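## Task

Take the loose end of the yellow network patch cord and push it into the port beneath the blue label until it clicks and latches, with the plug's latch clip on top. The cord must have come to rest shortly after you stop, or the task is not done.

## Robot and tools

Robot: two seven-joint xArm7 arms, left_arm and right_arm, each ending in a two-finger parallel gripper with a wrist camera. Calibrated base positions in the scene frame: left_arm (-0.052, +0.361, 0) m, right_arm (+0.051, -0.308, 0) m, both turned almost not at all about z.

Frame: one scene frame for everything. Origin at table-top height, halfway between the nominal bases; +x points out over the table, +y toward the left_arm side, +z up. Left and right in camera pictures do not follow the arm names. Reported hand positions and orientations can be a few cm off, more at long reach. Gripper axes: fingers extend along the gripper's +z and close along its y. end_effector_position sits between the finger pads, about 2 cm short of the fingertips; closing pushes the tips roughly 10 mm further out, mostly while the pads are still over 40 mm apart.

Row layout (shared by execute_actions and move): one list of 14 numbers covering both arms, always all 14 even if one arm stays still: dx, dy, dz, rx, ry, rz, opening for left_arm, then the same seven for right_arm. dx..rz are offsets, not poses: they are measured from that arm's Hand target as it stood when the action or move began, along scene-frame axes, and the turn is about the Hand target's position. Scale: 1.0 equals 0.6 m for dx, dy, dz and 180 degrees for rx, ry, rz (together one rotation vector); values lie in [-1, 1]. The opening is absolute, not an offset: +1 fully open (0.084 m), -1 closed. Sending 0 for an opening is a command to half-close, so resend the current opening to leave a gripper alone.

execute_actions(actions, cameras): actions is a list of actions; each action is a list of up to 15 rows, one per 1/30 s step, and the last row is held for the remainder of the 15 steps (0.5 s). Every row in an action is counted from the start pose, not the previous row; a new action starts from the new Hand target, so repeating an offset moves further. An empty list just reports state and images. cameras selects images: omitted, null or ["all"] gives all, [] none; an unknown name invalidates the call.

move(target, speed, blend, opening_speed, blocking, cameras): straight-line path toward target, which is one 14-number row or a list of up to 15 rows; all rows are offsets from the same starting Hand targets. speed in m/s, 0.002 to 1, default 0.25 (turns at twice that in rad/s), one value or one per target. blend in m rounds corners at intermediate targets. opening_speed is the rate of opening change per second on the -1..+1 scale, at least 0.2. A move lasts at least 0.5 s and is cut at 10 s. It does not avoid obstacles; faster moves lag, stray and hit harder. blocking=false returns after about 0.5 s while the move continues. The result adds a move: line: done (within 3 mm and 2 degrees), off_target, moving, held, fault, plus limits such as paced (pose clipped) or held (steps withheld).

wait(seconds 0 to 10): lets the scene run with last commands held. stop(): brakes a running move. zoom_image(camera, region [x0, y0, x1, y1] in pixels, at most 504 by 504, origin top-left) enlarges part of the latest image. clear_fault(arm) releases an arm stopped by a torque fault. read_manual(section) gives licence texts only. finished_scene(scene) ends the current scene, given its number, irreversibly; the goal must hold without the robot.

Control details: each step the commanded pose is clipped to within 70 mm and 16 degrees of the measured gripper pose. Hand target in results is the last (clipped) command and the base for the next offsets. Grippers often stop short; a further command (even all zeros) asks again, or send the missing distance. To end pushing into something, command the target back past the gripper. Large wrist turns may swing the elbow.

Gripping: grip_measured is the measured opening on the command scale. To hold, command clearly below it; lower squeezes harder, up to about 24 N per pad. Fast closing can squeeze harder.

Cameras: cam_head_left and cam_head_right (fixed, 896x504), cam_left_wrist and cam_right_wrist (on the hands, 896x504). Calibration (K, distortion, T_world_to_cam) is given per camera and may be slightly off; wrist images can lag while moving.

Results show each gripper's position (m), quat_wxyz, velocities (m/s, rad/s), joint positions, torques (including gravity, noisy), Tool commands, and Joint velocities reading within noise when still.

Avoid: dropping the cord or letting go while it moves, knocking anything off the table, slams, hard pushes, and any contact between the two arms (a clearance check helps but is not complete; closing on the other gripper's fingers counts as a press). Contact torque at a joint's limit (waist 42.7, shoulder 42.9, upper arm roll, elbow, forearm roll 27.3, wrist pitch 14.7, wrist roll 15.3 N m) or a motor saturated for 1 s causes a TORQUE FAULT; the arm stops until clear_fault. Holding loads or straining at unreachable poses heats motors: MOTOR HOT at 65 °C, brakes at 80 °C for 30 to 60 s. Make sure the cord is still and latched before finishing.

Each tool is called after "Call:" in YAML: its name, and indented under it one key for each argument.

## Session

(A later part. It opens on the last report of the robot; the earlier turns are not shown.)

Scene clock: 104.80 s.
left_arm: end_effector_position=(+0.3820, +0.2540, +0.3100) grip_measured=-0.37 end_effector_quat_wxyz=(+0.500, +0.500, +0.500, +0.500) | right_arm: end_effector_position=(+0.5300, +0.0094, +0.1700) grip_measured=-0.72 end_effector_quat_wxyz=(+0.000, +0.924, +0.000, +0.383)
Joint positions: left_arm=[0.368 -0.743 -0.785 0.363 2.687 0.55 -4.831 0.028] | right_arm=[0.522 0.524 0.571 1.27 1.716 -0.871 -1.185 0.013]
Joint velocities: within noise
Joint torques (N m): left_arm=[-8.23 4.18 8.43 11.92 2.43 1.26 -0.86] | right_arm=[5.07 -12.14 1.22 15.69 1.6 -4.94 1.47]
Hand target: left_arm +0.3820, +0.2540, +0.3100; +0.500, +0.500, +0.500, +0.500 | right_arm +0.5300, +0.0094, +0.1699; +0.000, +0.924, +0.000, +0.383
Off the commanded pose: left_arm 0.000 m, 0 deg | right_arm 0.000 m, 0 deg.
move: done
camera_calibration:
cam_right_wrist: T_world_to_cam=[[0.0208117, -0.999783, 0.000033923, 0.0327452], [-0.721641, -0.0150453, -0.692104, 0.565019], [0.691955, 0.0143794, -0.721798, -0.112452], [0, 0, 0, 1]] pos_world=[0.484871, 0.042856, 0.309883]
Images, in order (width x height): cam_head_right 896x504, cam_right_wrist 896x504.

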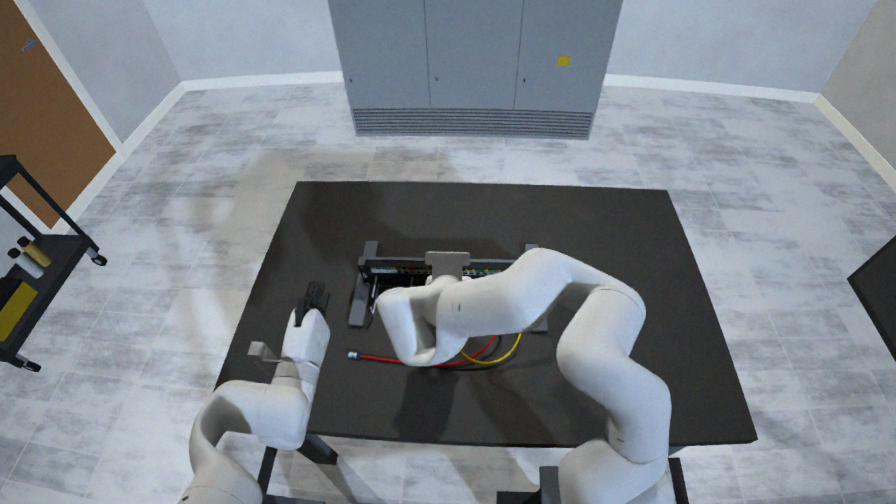

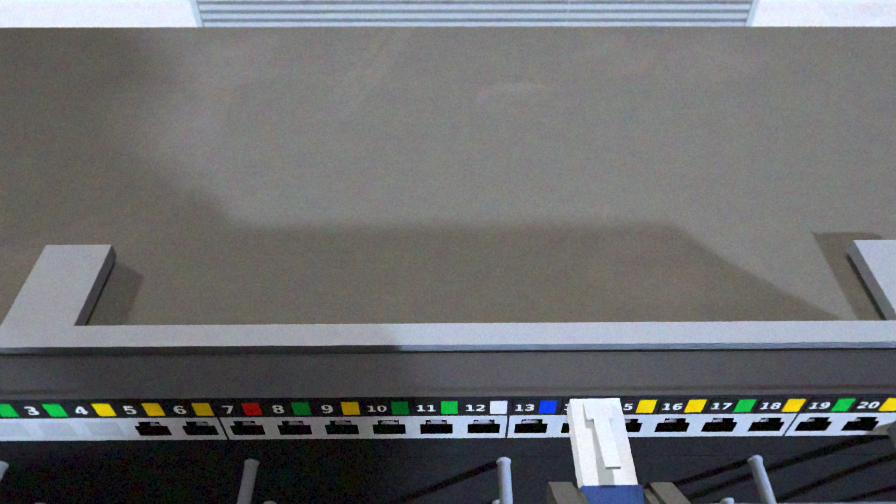

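Call:
move:
  target: [0,0,0,0,0,0,-0.35, 0.0397,0.0085,-0.14,0,0,0,-1]
  speed: 0.12
  cameras: ["cam_right_wrist","cam_head_left"]

Call:
zoom_image:
  camera: "cam_right_wrist"
  region: [480, 330, 720, 504]

Scene clock: 109.37 s.
left_arm: end_effector_position=(+0.3820, +0.2540, +0.3100) grip_measured=-0.37 end_effector_quat_wxyz=(+0.500, +0.500, +0.500, +0.500) | right_arm: end_effector_position=(+0.5538, +0.0145, +0.0860) grip_measured=-0.72 end_effector_quat_wxyz=(+0.000, +0.924, +0.000, +0.383)
Joint positions: left_arm=[0.368 -0.743 -0.785 0.363 2.687 0.55 -4.831 0.028] | right_arm=[0.573 0.723 0.48 1.281 1.478 -0.841 -0.953 0.013]
Joint velocities: within noise
Joint torques (N m): left_arm=[-8 4.29 8.28 12.13 2.21 1.34 -0.81] | right_arm=[4.84 -13.7 1.54 14.44 -4.48 0.1 3.01]
Hand target: left_arm +0.3820, +0.2540, +0.3100; +0.500, +0.500, +0.500, +0.500 | right_arm +0.5538, +0.0145, +0.0859; +0.000, +0.924, +0.000, +0.383
Off the commanded pose: left_arm 0.000 m, 0 deg | right_arm 0.000 m, 0 deg.
move: done
camera_calibration:
cam_right_wrist: T_world_to_cam=[[0.0208834, -0.999782, 0.00010364, 0.0373992], [-0.721639, -0.0151453, -0.692104, 0.52414], [0.691954, 0.0143787, -0.721798, -0.189626], [0, 0, 0, 1]] pos_world=[0.508671, 0.0480559, 0.225883]
Images, in order (width x height): cam_head_left 896x504, cam_right_wrist 896x504.

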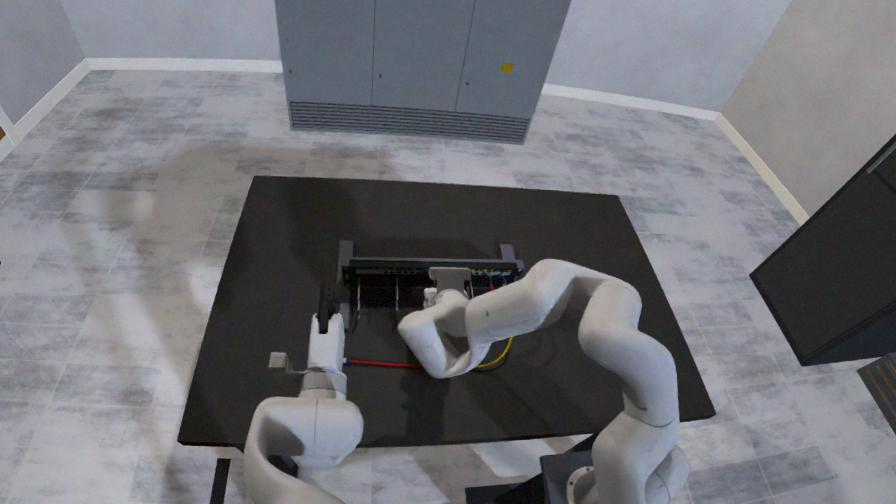

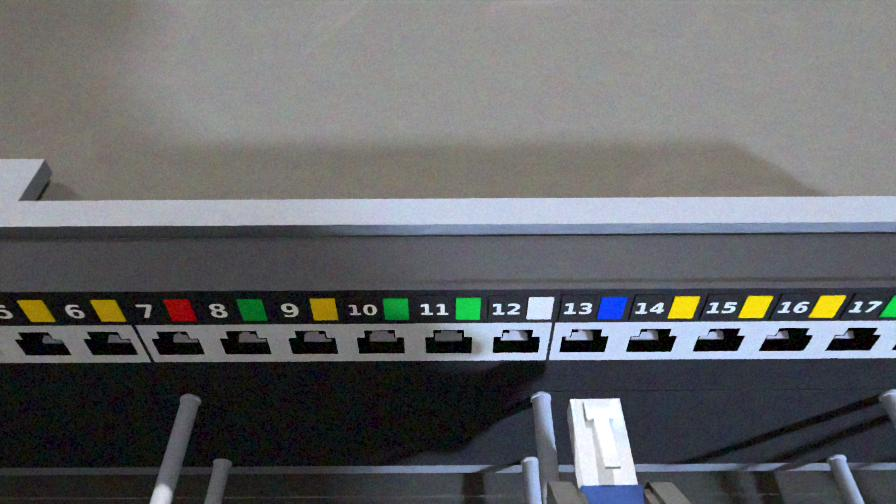

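Scaled by 2.100 from the camera's 896x504 image, which has a finer 1280x720 frame.

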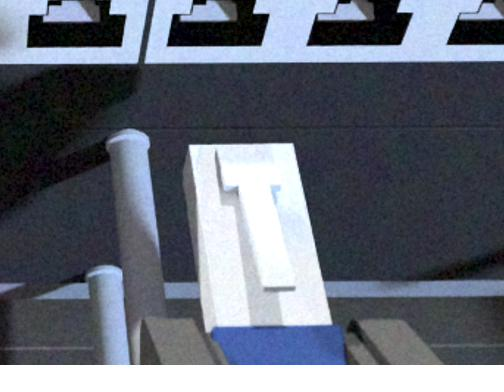

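Call:
zoom_image:
  camera: "cam_right_wrist"
  region: [540, 290, 660, 370]

Call:
zoom_image:
  camera: "cam_right_wrist"
  region: [550, 384, 670, 504]

Scaled by 4.200 from the camera's 896x504 image, which has a finer 1280x720 frame.

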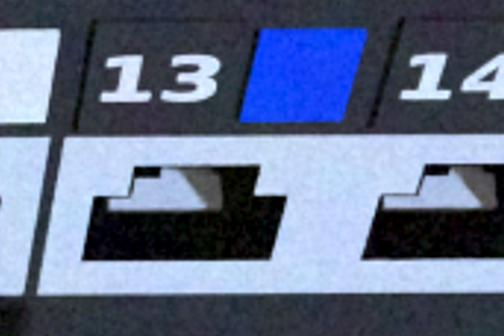

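Scaled by 4.200 from the camera's 896x504 image, which has a finer 1280x720 frame.

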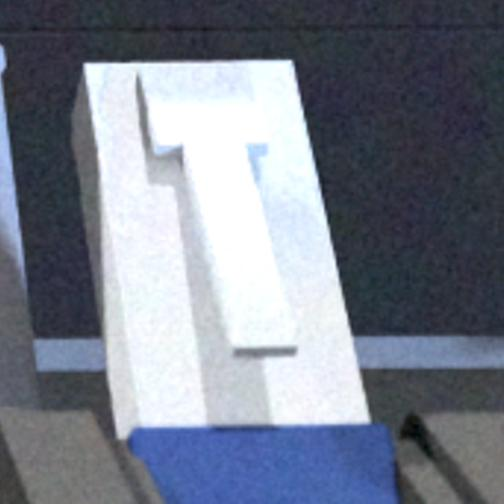

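Call:
move:
  target: [0.1838,-0.1702,-0.2622,0.0479,0.0632,-0.4110,-0.35, 0,-0.0038,0,0,0,0.0072,-1]
  speed: 0.2

Scene clock: 119.90 s.
left_arm: end_effector_position=(+0.4923, +0.1519, +0.1527) grip_measured=-0.37 end_effector_quat_wxyz=(+0.615, +0.777, +0.107, +0.084) | right_arm: end_effector_position=(+0.5538, +0.0122, +0.0859) grip_measured=-0.72 end_effector_quat_wxyz=(-0.004, +0.924, +0.011, +0.383)
Joint positions: left_arm=[0.459 0.524 -0.521 1.08 4.769 1.02 -5.341 0.028] | right_arm=[0.562 0.706 0.479 1.248 1.45 -0.82 -0.939 0.013]
Joint velocities: within noise
Joint torques (N m): left_arm=[-8.24 -15.65 -2.04 14.96 1.83 3.23 -0.97] | right_arm=[-5.05 -21.19 1.47 9.1 -4.29 0.05 2.96]
Hand target: left_arm +0.4923, +0.1519, +0.1527; +0.615, +0.777, +0.107, +0.084 | right_arm +0.5538, +0.0122, +0.0859; -0.004, +0.924, +0.011, +0.383
Off the commanded pose: left_arm 0.000 m, 0 deg | right_arm 0.000 m, 0 deg.
move: done
camera_calibration:
cam_left_wrist: T_world_to_cam=[[0.060725, -0.213344, 0.975088, -0.113413], [-0.960569, -0.27804, -0.00101279, 0.58283], [0.27133, -0.936578, -0.221815, 0.169101], [0, 0, 0, 1]] pos_world=[0.520853, 0.296231, 0.148687]
cam_right_wrist: T_world_to_cam=[[0.0435762, -0.99905, 0.000133516, 0.0225382], [-0.721129, -0.0315464, -0.692082, 0.524052], [0.691429, 0.030062, -0.721819, -0.189522], [0, 0, 0, 1]] pos_world=[0.507968, 0.0447461, 0.225883]

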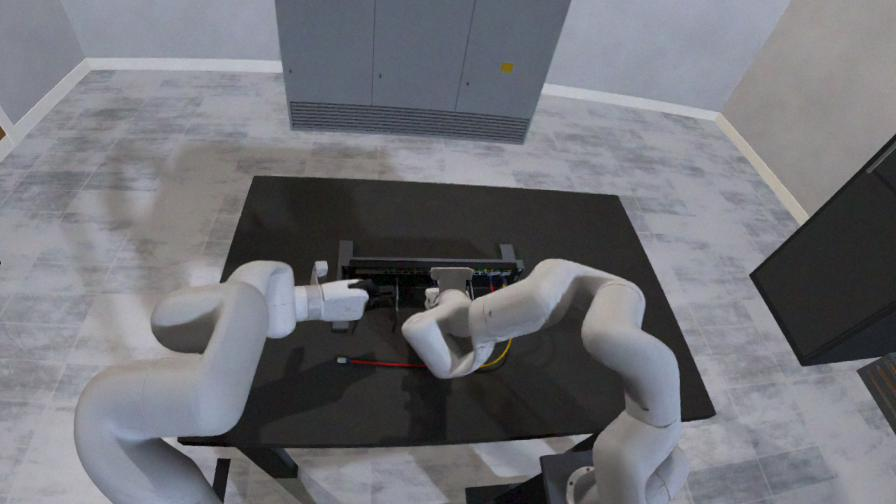

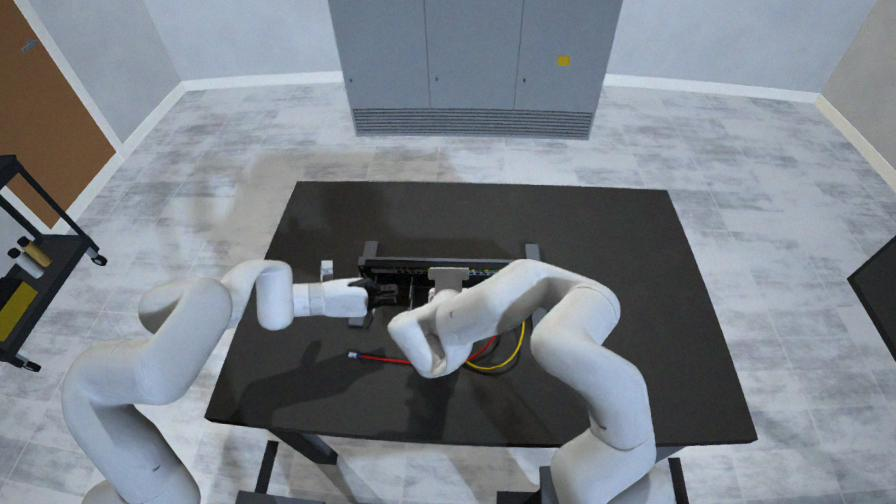

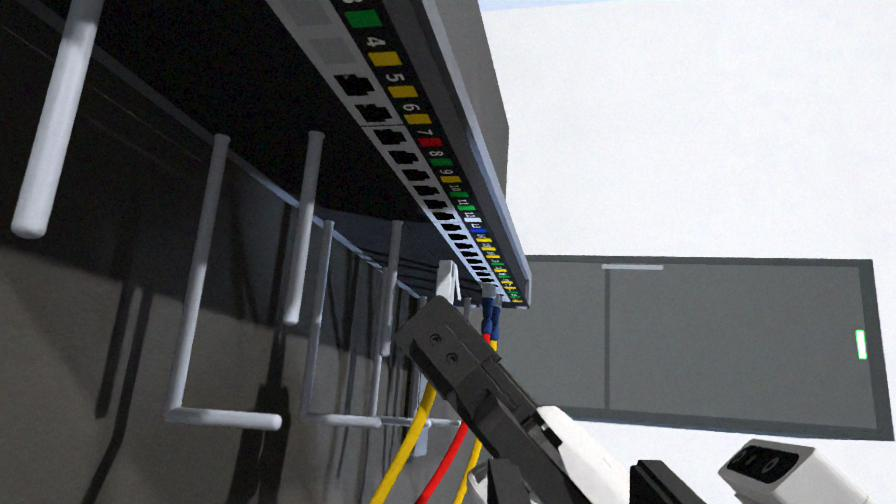

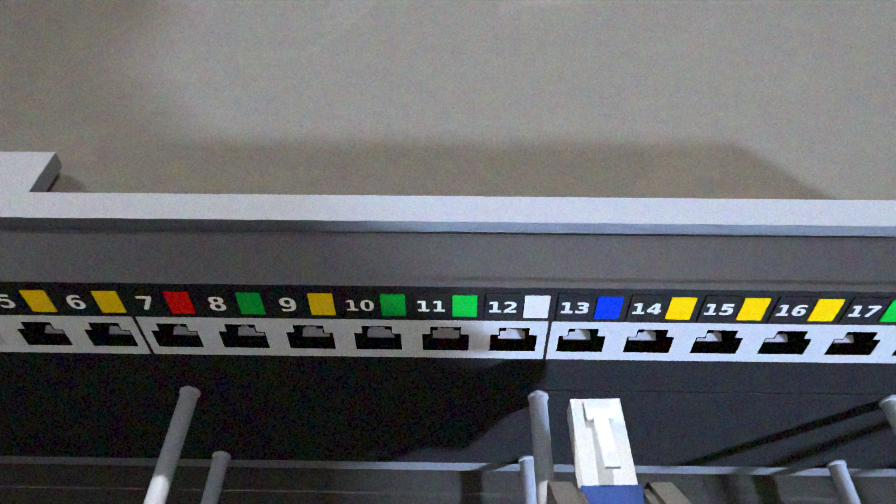

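Call:
zoom_image:
  camera: "cam_left_wrist"
  region: [380, 190, 540, 350]

Call:
zoom_image:
  camera: "cam_right_wrist"
  region: [530, 290, 650, 410]

Scaled by 3.150 from the camera's 896x504 image, which has a finer 1280x720 frame.

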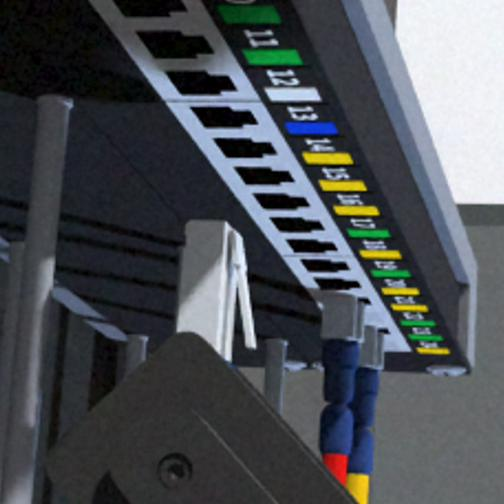

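Scaled by 4.200 from the camera's 896x504 image, which has a finer 1280x720 frame.

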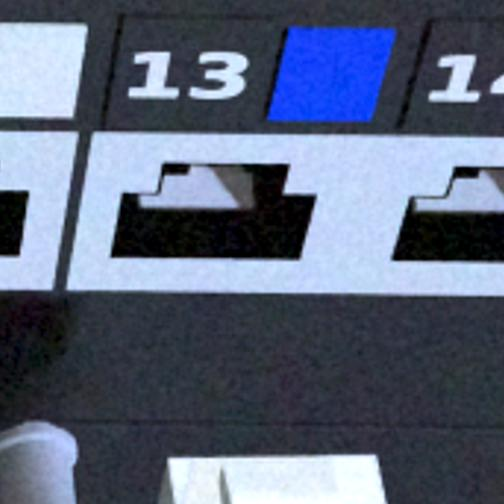

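Call:
zoom_image:
  camera: "cam_left_wrist"
  region: [430, 205, 500, 255]

Call:
zoom_image:
  camera: "cam_left_wrist"
  region: [420, 250, 500, 310]

Scaled by 7.200 from the camera's 896x504 image, which has a finer 1280x720 frame.

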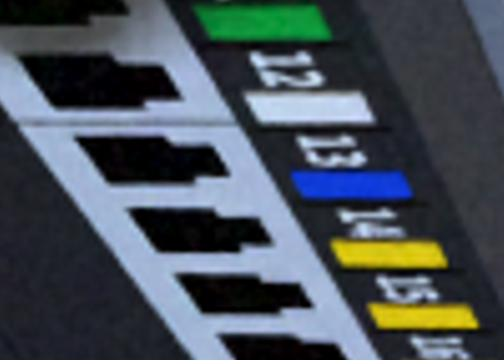

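Scaled by 6.300 from the camera's 896x504 image, which has a finer 1280x720 frame.

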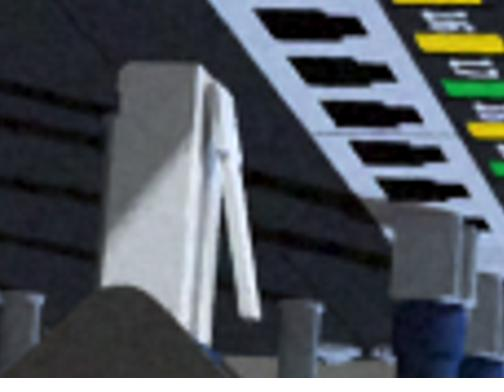

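Call:
execute_actions:
  actions: []
  cameras: ["cam_left_wrist","cam_right_wrist"]

Call:
zoom_image:
  camera: "cam_left_wrist"
  region: [415, 200, 505, 310]

Call:
zoom_image:
  camera: "cam_right_wrist"
  region: [530, 290, 650, 500]

Scene clock: 126.17 s.
left_arm: end_effector_position=(+0.4923, +0.1519, +0.1527) grip_measured=-0.37 end_effector_quat_wxyz=(+0.615, +0.777, +0.107, +0.084) | right_arm: end_effector_position=(+0.5538, +0.0122, +0.0859) grip_measured=-0.72 end_effector_quat_wxyz=(-0.004, +0.924, +0.011, +0.383)
Joint positions: left_arm=[0.459 0.524 -0.521 1.08 4.769 1.02 -5.341 0.028] | right_arm=[0.562 0.706 0.479 1.248 1.45 -0.82 -0.939 0.013]
Joint velocities: within noise
Joint torques (N m): left_arm=[-8.61 -15.89 -1.84 14.53 1.39 3.23 -0.89] | right_arm=[-4.99 -21.15 1.5 9.17 -4.49 0.11 2.81]
Hand target: left_arm +0.4923, +0.1519, +0.1527; +0.615, +0.777, +0.107, +0.084 | right_arm +0.5538, +0.0122, +0.0859; -0.004, +0.924, +0.011, +0.383
Tool commands: left_gripper/opening=-0.35 right_gripper/opening=-1.0
Off the commanded pose: left_arm 0.000 m, 0 deg | right_arm 0.000 m, 0 deg.
camera_calibration:
cam_left_wrist: T_world_to_cam=[[0.0607265, -0.213349, 0.975087, -0.113411], [-0.960595, -0.27795, -0.000991627, 0.582814], [0.271237, -0.936603, -0.221821, 0.169158], [0, 0, 0, 1]] pos_world=[0.520853, 0.296231, 0.148687]
cam_right_wrist: T_world_to_cam=[[0.0435762, -0.99905, 0.000133516, 0.0224383], [-0.721129, -0.0315464, -0.692082, 0.524049], [0.691429, 0.030062, -0.721819, -0.189519], [0, 0, 0, 1]] pos_world=[0.507968, 0.0446461, 0.225883]
Images, in order (width x height): cam_left_wrist 896x504, cam_right_wrist 896x504.

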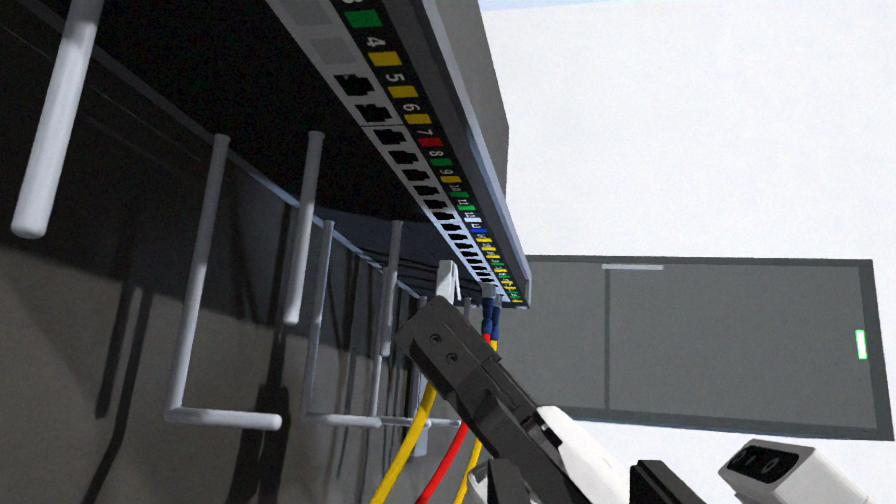

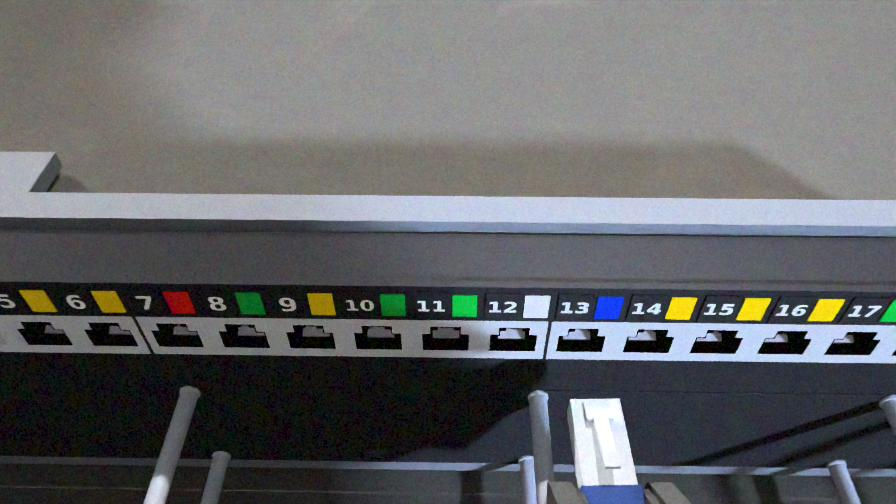

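Scaled by 4.582 from the camera's 896x504 image, which has a finer 1280x720 frame.

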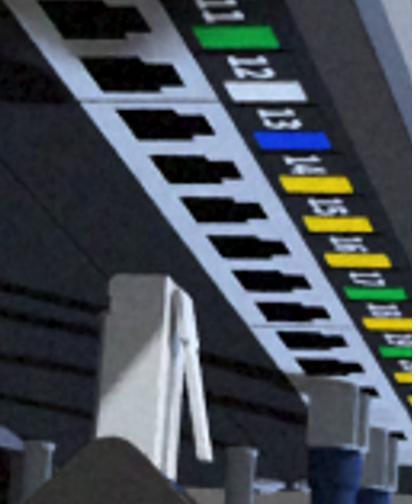

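Scaled by 2.400 from the camera's 896x504 image, which has a finer 1280x720 frame.

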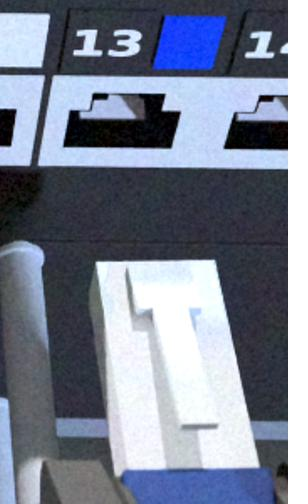

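Call:
zoom_image:
  camera: "cam_left_wrist"
  region: [433, 210, 473, 250]

Call:
zoom_image:
  camera: "cam_left_wrist"
  region: [425, 250, 475, 310]

Call:
zoom_image:
  camera: "cam_right_wrist"
  region: [550, 320, 610, 360]

Call:
zoom_image:
  camera: "cam_right_wrist"
  region: [560, 390, 650, 500]

Scaled by 12.600 from the camera's 896x504 image, which has a finer 1280x720 frame.

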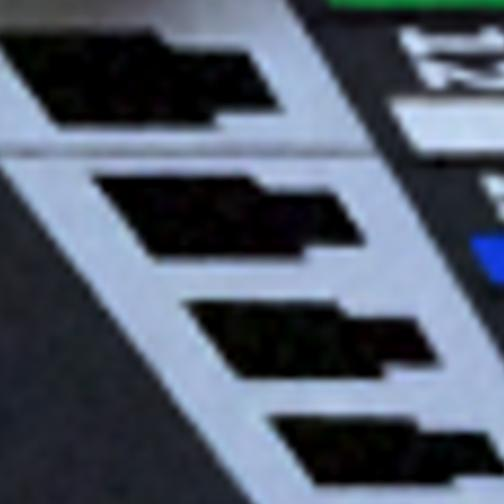

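Scaled by 8.400 from the camera's 896x504 image, which has a finer 1280x720 frame.

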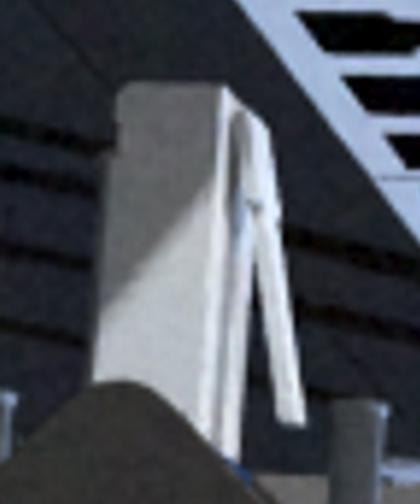

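Scaled by 8.400 from the camera's 896x504 image, which has a finer 1280x720 frame.

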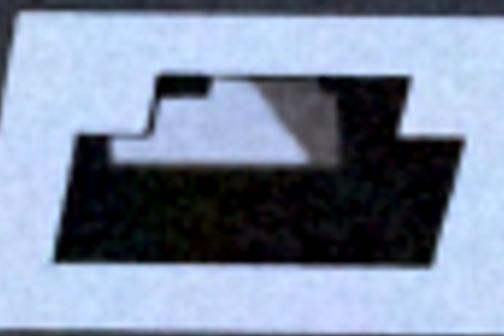

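Scaled by 4.582 from the camera's 896x504 image, which has a finer 1280x720 frame.

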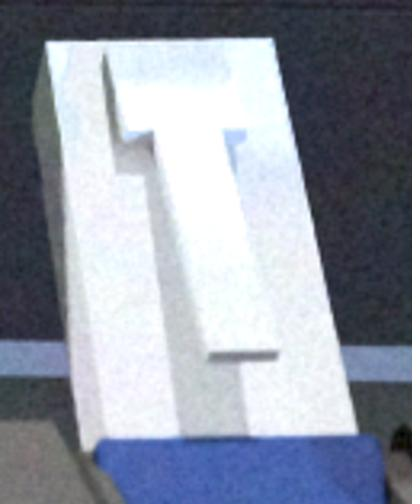

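Call:
zoom_image:
  camera: "cam_right_wrist"
  region: [0, 310, 120, 380]

Call:
zoom_image:
  camera: "cam_right_wrist"
  region: [776, 310, 896, 380]

Call:
zoom_image:
  camera: "cam_right_wrist"
  region: [560, 390, 630, 440]

Call:
zoom_image:
  camera: "cam_right_wrist"
  region: [570, 450, 650, 504]

Scaled by 4.200 from the camera's 896x504 image, which has a finer 1280x720 frame.

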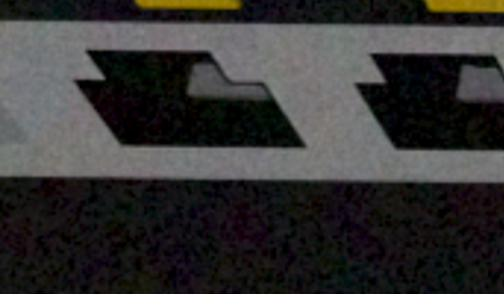

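Scaled by 4.200 from the camera's 896x504 image, which has a finer 1280x720 frame.

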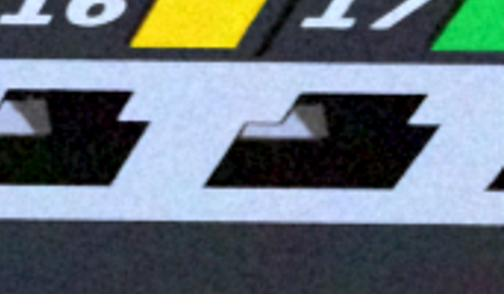

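Scaled by 7.200 from the camera's 896x504 image, which has a finer 1280x720 frame.

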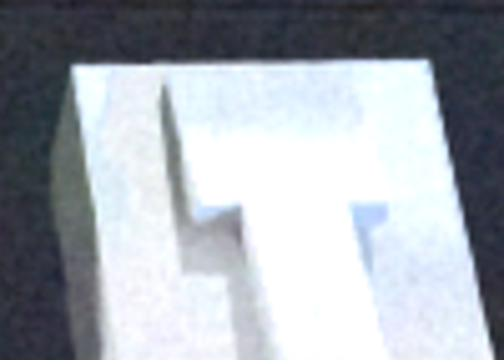

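Scaled by 6.300 from the camera's 896x504 image, which has a finer 1280x720 frame.

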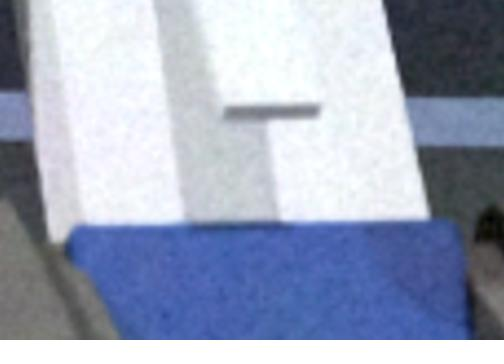

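Call:
zoom_image:
  camera: "cam_right_wrist"
  region: [560, 390, 600, 420]

Call:
zoom_image:
  camera: "cam_right_wrist"
  region: [600, 390, 640, 420]

Call:
zoom_image:
  camera: "cam_right_wrist"
  region: [565, 460, 605, 490]

Call:
zoom_image:
  camera: "cam_right_wrist"
  region: [610, 460, 650, 490]

Scaled by 12.600 from the camera's 896x504 image, which has a finer 1280x720 frame.

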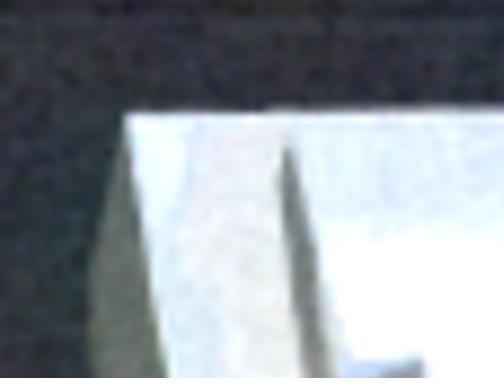

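Scaled by 12.600 from the camera's 896x504 image, which has a finer 1280x720 frame.

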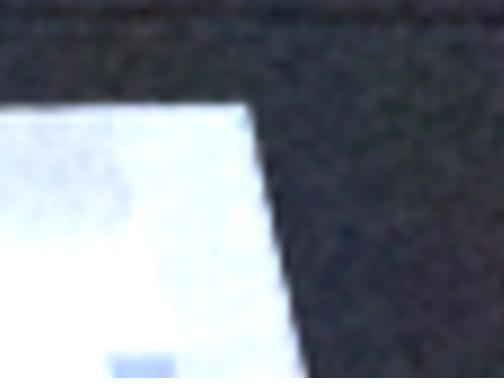

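Scaled by 12.600 from the camera's 896x504 image, which has a finer 1280x720 frame.

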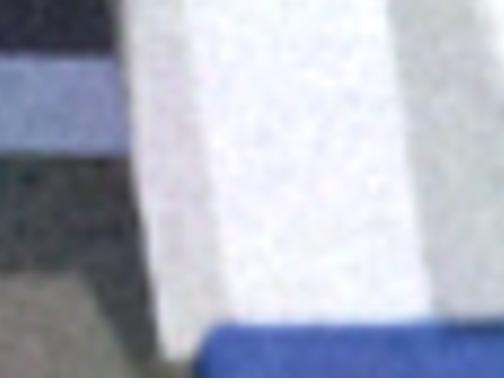

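Scaled by 12.600 from the camera's 896x504 image, which has a finer 1280x720 frame.

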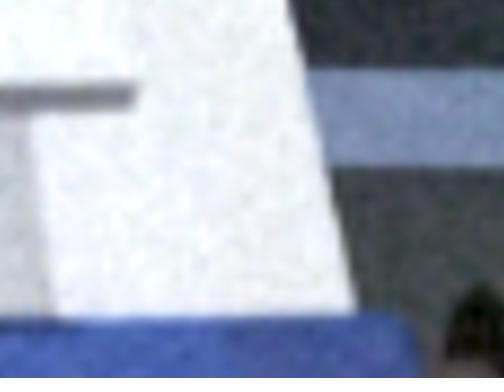

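Call:
zoom_image:
  camera: "cam_left_wrist"
  region: [360, 210, 520, 300]

Call:
zoom_image:
  camera: "cam_left_wrist"
  region: [350, 280, 510, 480]

Call:
zoom_image:
  camera: "cam_left_wrist"
  region: [425, 255, 465, 315]

Scaled by 3.150 from the camera's 896x504 image, which has a finer 1280x720 frame.

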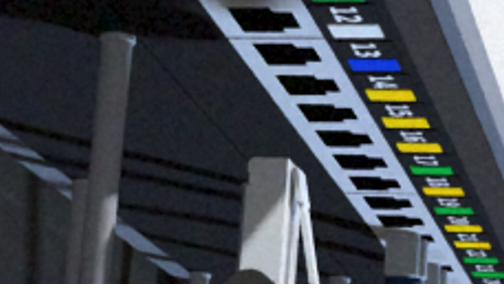

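Scaled by 2.520 from the camera's 896x504 image, which has a finer 1280x720 frame.

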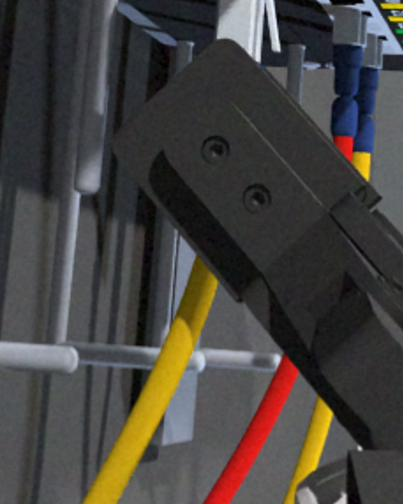

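Scaled by 8.400 from the camera's 896x504 image, which has a finer 1280x720 frame.

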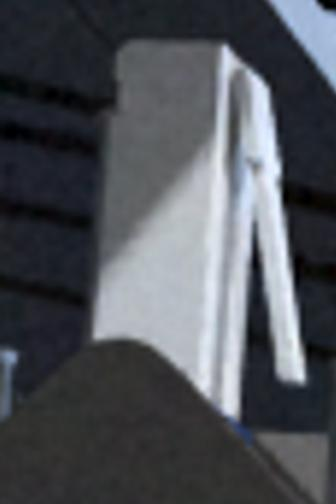

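Call:
move:
  target: [0,0,0,0,0,0,-0.35,0.02167,0.0038,0,0,0,-0.01028,-1]
  speed: 0.04
  cameras: ["cam_left_wrist","cam_right_wrist"]

Call:
zoom_image:
  camera: "cam_left_wrist"
  region: [425, 205, 475, 255]

Call:
zoom_image:
  camera: "cam_right_wrist"
  region: [550, 340, 640, 420]

Call:
zoom_image:
  camera: "cam_right_wrist"
  region: [555, 400, 655, 500]

Scene clock: 142.87 s.
left_arm: end_effector_position=(+0.4923, +0.1519, +0.1527) grip_measured=-0.37 end_effector_quat_wxyz=(+0.615, +0.777, +0.107, +0.084) | right_arm: end_effector_position=(+0.5668, +0.0144, +0.0859) grip_measured=-0.72 end_effector_quat_wxyz=(+0.002, +0.924, -0.004, +0.383)
Joint positions: left_arm=[0.459 0.524 -0.521 1.08 4.769 1.02 -5.341 0.028] | right_arm=[0.569 0.75 0.472 1.341 1.499 -0.837 -0.999 0.013]
Joint velocities: within noise
Joint torques (N m): left_arm=[-8.11 -15.74 -1.99 14.44 1.33 3.18 -1.08] | right_arm=[4.9 -14.08 1.67 14.72 2.05 -5.23 -2.83]
Hand target: left_arm +0.4923, +0.1519, +0.1527; +0.615, +0.777, +0.107, +0.084 | right_arm +0.5668, +0.0145, +0.0859; +0.002, +0.924, -0.004, +0.383
Off the commanded pose: left_arm 0.000 m, 0 deg | right_arm 0.000 m, 0 deg.
move: done
camera_calibration:
cam_left_wrist: T_world_to_cam=[[0.0607265, -0.213349, 0.975087, -0.113411], [-0.960595, -0.27795, -0.000991627, 0.582814], [0.271237, -0.936603, -0.221821, 0.169158], [0, 0, 0, 1]] pos_world=[0.520853, 0.296231, 0.148687]
cam_right_wrist: T_world_to_cam=[[0.0112667, -0.999937, 0.0000966243, 0.0425542], [-0.721744, -0.00819907, -0.692111, 0.533465], [0.692068, 0.00772806, -0.721791, -0.198575], [0, 0, 0, 1]] pos_world=[0.521973, 0.04846, 0.225883]
Images, in order (width x height): cam_left_wrist 896x504, cam_right_wrist 896x504.

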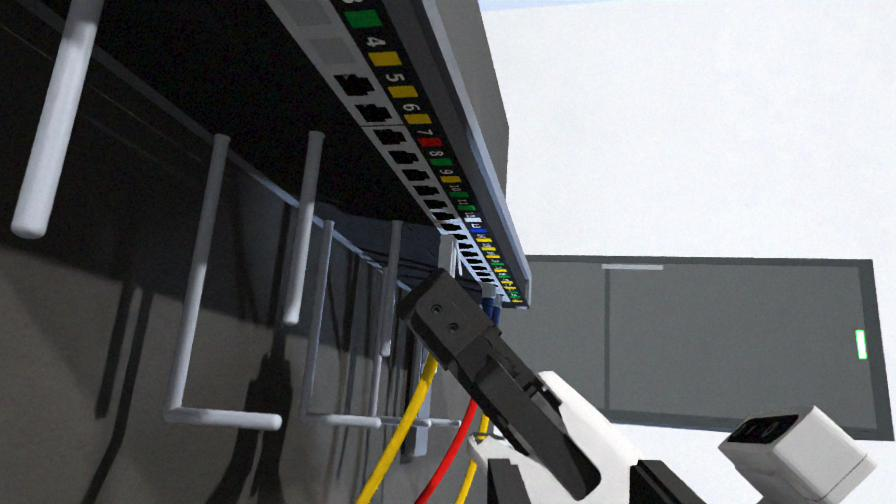

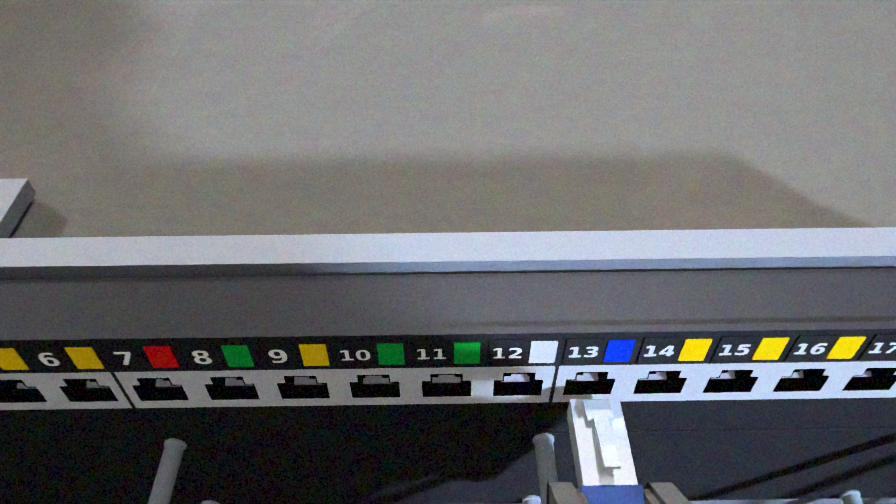

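Scaled by 10.080 from the camera's 896x504 image, which has a finer 1280x720 frame.

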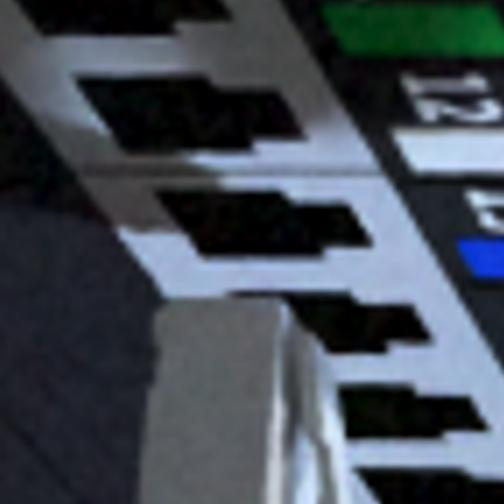

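Scaled by 5.600 from the camera's 896x504 image, which has a finer 1280x720 frame.

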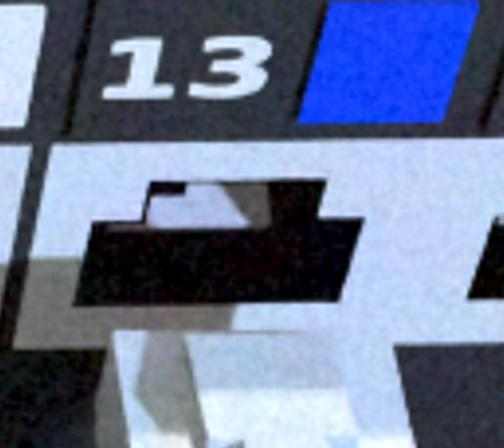

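Scaled by 5.040 from the camera's 896x504 image, which has a finer 1280x720 frame.

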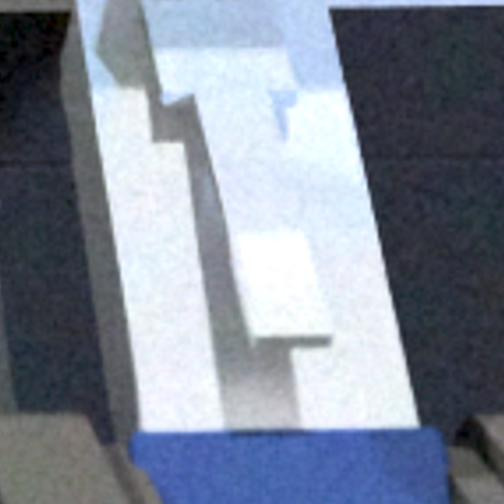

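Call:
move:
  target: [0,0,0,0,0,0,-0.35,0.007,0.0002,-0.0005,0,0,0,-1]
  speed: 0.03
  cameras: ["cam_left_wrist","cam_right_wrist"]

Call:
zoom_image:
  camera: "cam_left_wrist"
  region: [430, 210, 466, 246]

Call:
zoom_image:
  camera: "cam_right_wrist"
  region: [560, 380, 632, 430]

Call:
zoom_image:
  camera: "cam_right_wrist"
  region: [555, 400, 655, 500]

Scene clock: 146.77 s.
left_arm: end_effector_position=(+0.4923, +0.1519, +0.1527) grip_measured=-0.37 end_effector_quat_wxyz=(+0.615, +0.777, +0.107, +0.084) | right_arm: end_effector_position=(+0.5710, +0.0146, +0.0856) grip_measured=-0.72 end_effector_quat_wxyz=(+0.002, +0.924, -0.004, +0.383)
Joint positions: left_arm=[0.459 0.524 -0.521 1.08 4.769 1.02 -5.341 0.028] | right_arm=[0.566 0.758 0.47 1.358 1.502 -0.834 -1.012 0.013]
Joint velocities: within noise
Joint torques (N m): left_arm=[-8 -15.9 -1.88 14.52 1.92 3.17 -0.93] | right_arm=[-5.07 -14.51 1.53 15.05 1.5 0.15 -2.8]
Hand target: left_arm +0.4923, +0.1519, +0.1527; +0.615, +0.777, +0.107, +0.084 | right_arm +0.5710, +0.0146, +0.0856; +0.002, +0.924, -0.004, +0.383
Off the commanded pose: left_arm 0.000 m, 0 deg | right_arm 0.000 m, 0 deg.
move: done
camera_calibration:
cam_left_wrist: T_world_to_cam=[[0.06072, -0.213351, 0.975087, -0.113408], [-0.960595, -0.277949, -0.000998183, 0.582814], [0.271237, -0.936603, -0.221821, 0.169158], [0, 0, 0, 1]] pos_world=[0.520853, 0.296231, 0.148687]
cam_right_wrist: T_world_to_cam=[[0.0112673, -0.999937, 0.0000958166, 0.0426068], [-0.721794, -0.00819947, -0.692059, 0.536304], [0.692016, 0.00772845, -0.721841, -0.20166], [0, 0, 0, 1]] pos_world=[0.526173, 0.04856, 0.225583]
Images, in order (width x height): cam_left_wrist 896x504, cam_right_wrist 896x504.

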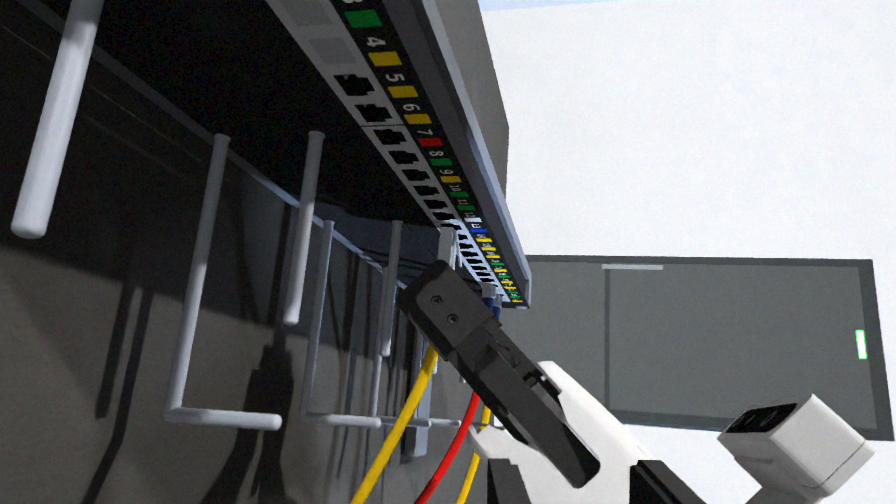

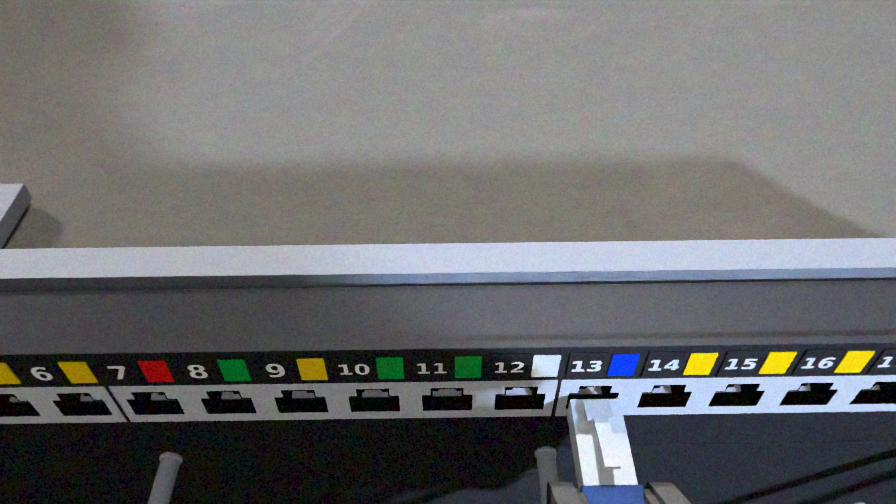

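Scaled by 14.000 from the camera's 896x504 image, which has a finer 1280x720 frame.

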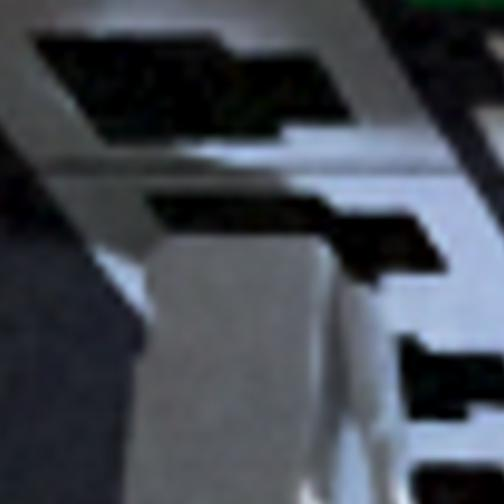

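Scaled by 7.000 from the camera's 896x504 image, which has a finer 1280x720 frame.

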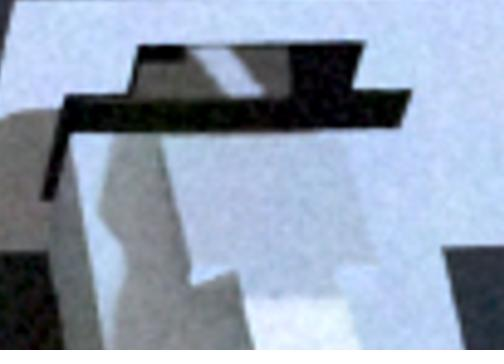

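Scaled by 5.040 from the camera's 896x504 image, which has a finer 1280x720 frame.

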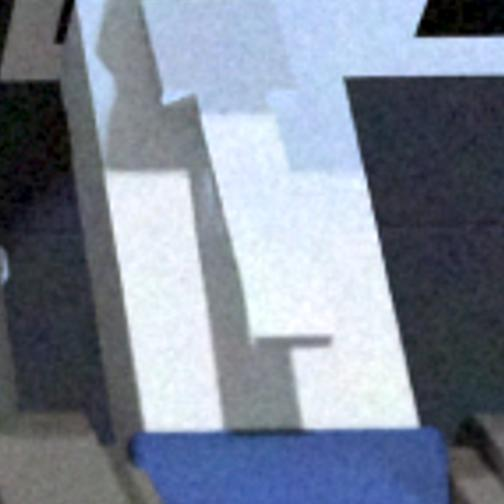

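Call:
zoom_image:
  camera: "cam_left_wrist"
  region: [436, 218, 460, 242]

Call:
zoom_image:
  camera: "cam_right_wrist"
  region: [562, 384, 592, 414]

Call:
zoom_image:
  camera: "cam_right_wrist"
  region: [600, 384, 630, 414]

Scaled by 21.000 from the camera's 896x504 image, which has a finer 1280x720 frame.

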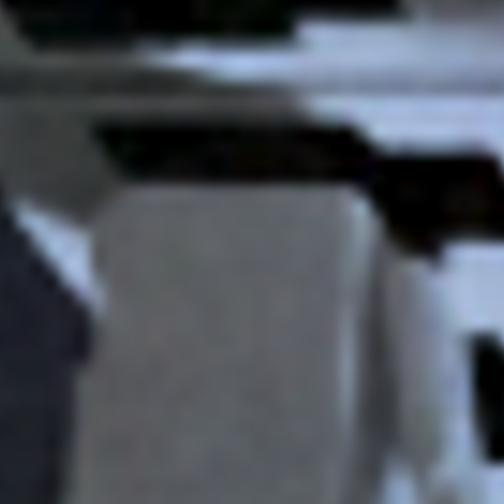

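Scaled by 16.800 from the camera's 896x504 image, which has a finer 1280x720 frame.

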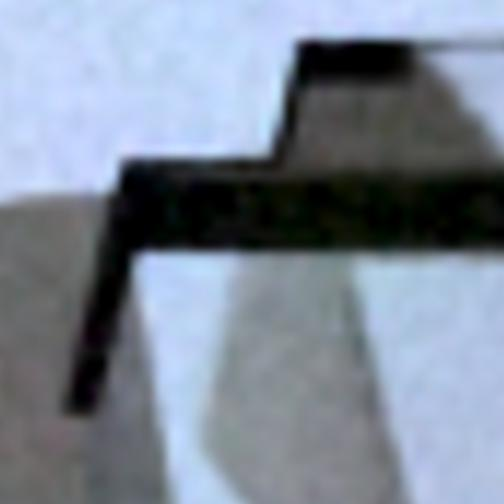

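Scaled by 16.800 from the camera's 896x504 image, which has a finer 1280x720 frame.

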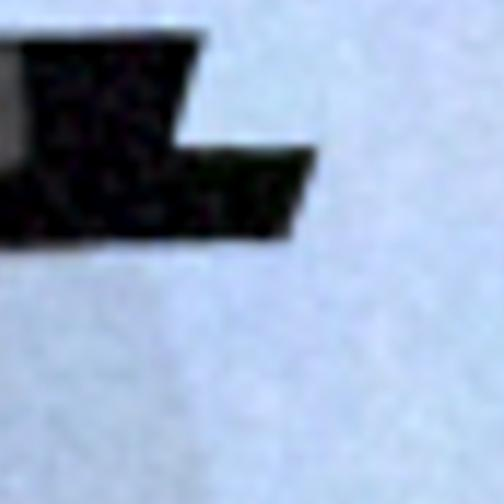

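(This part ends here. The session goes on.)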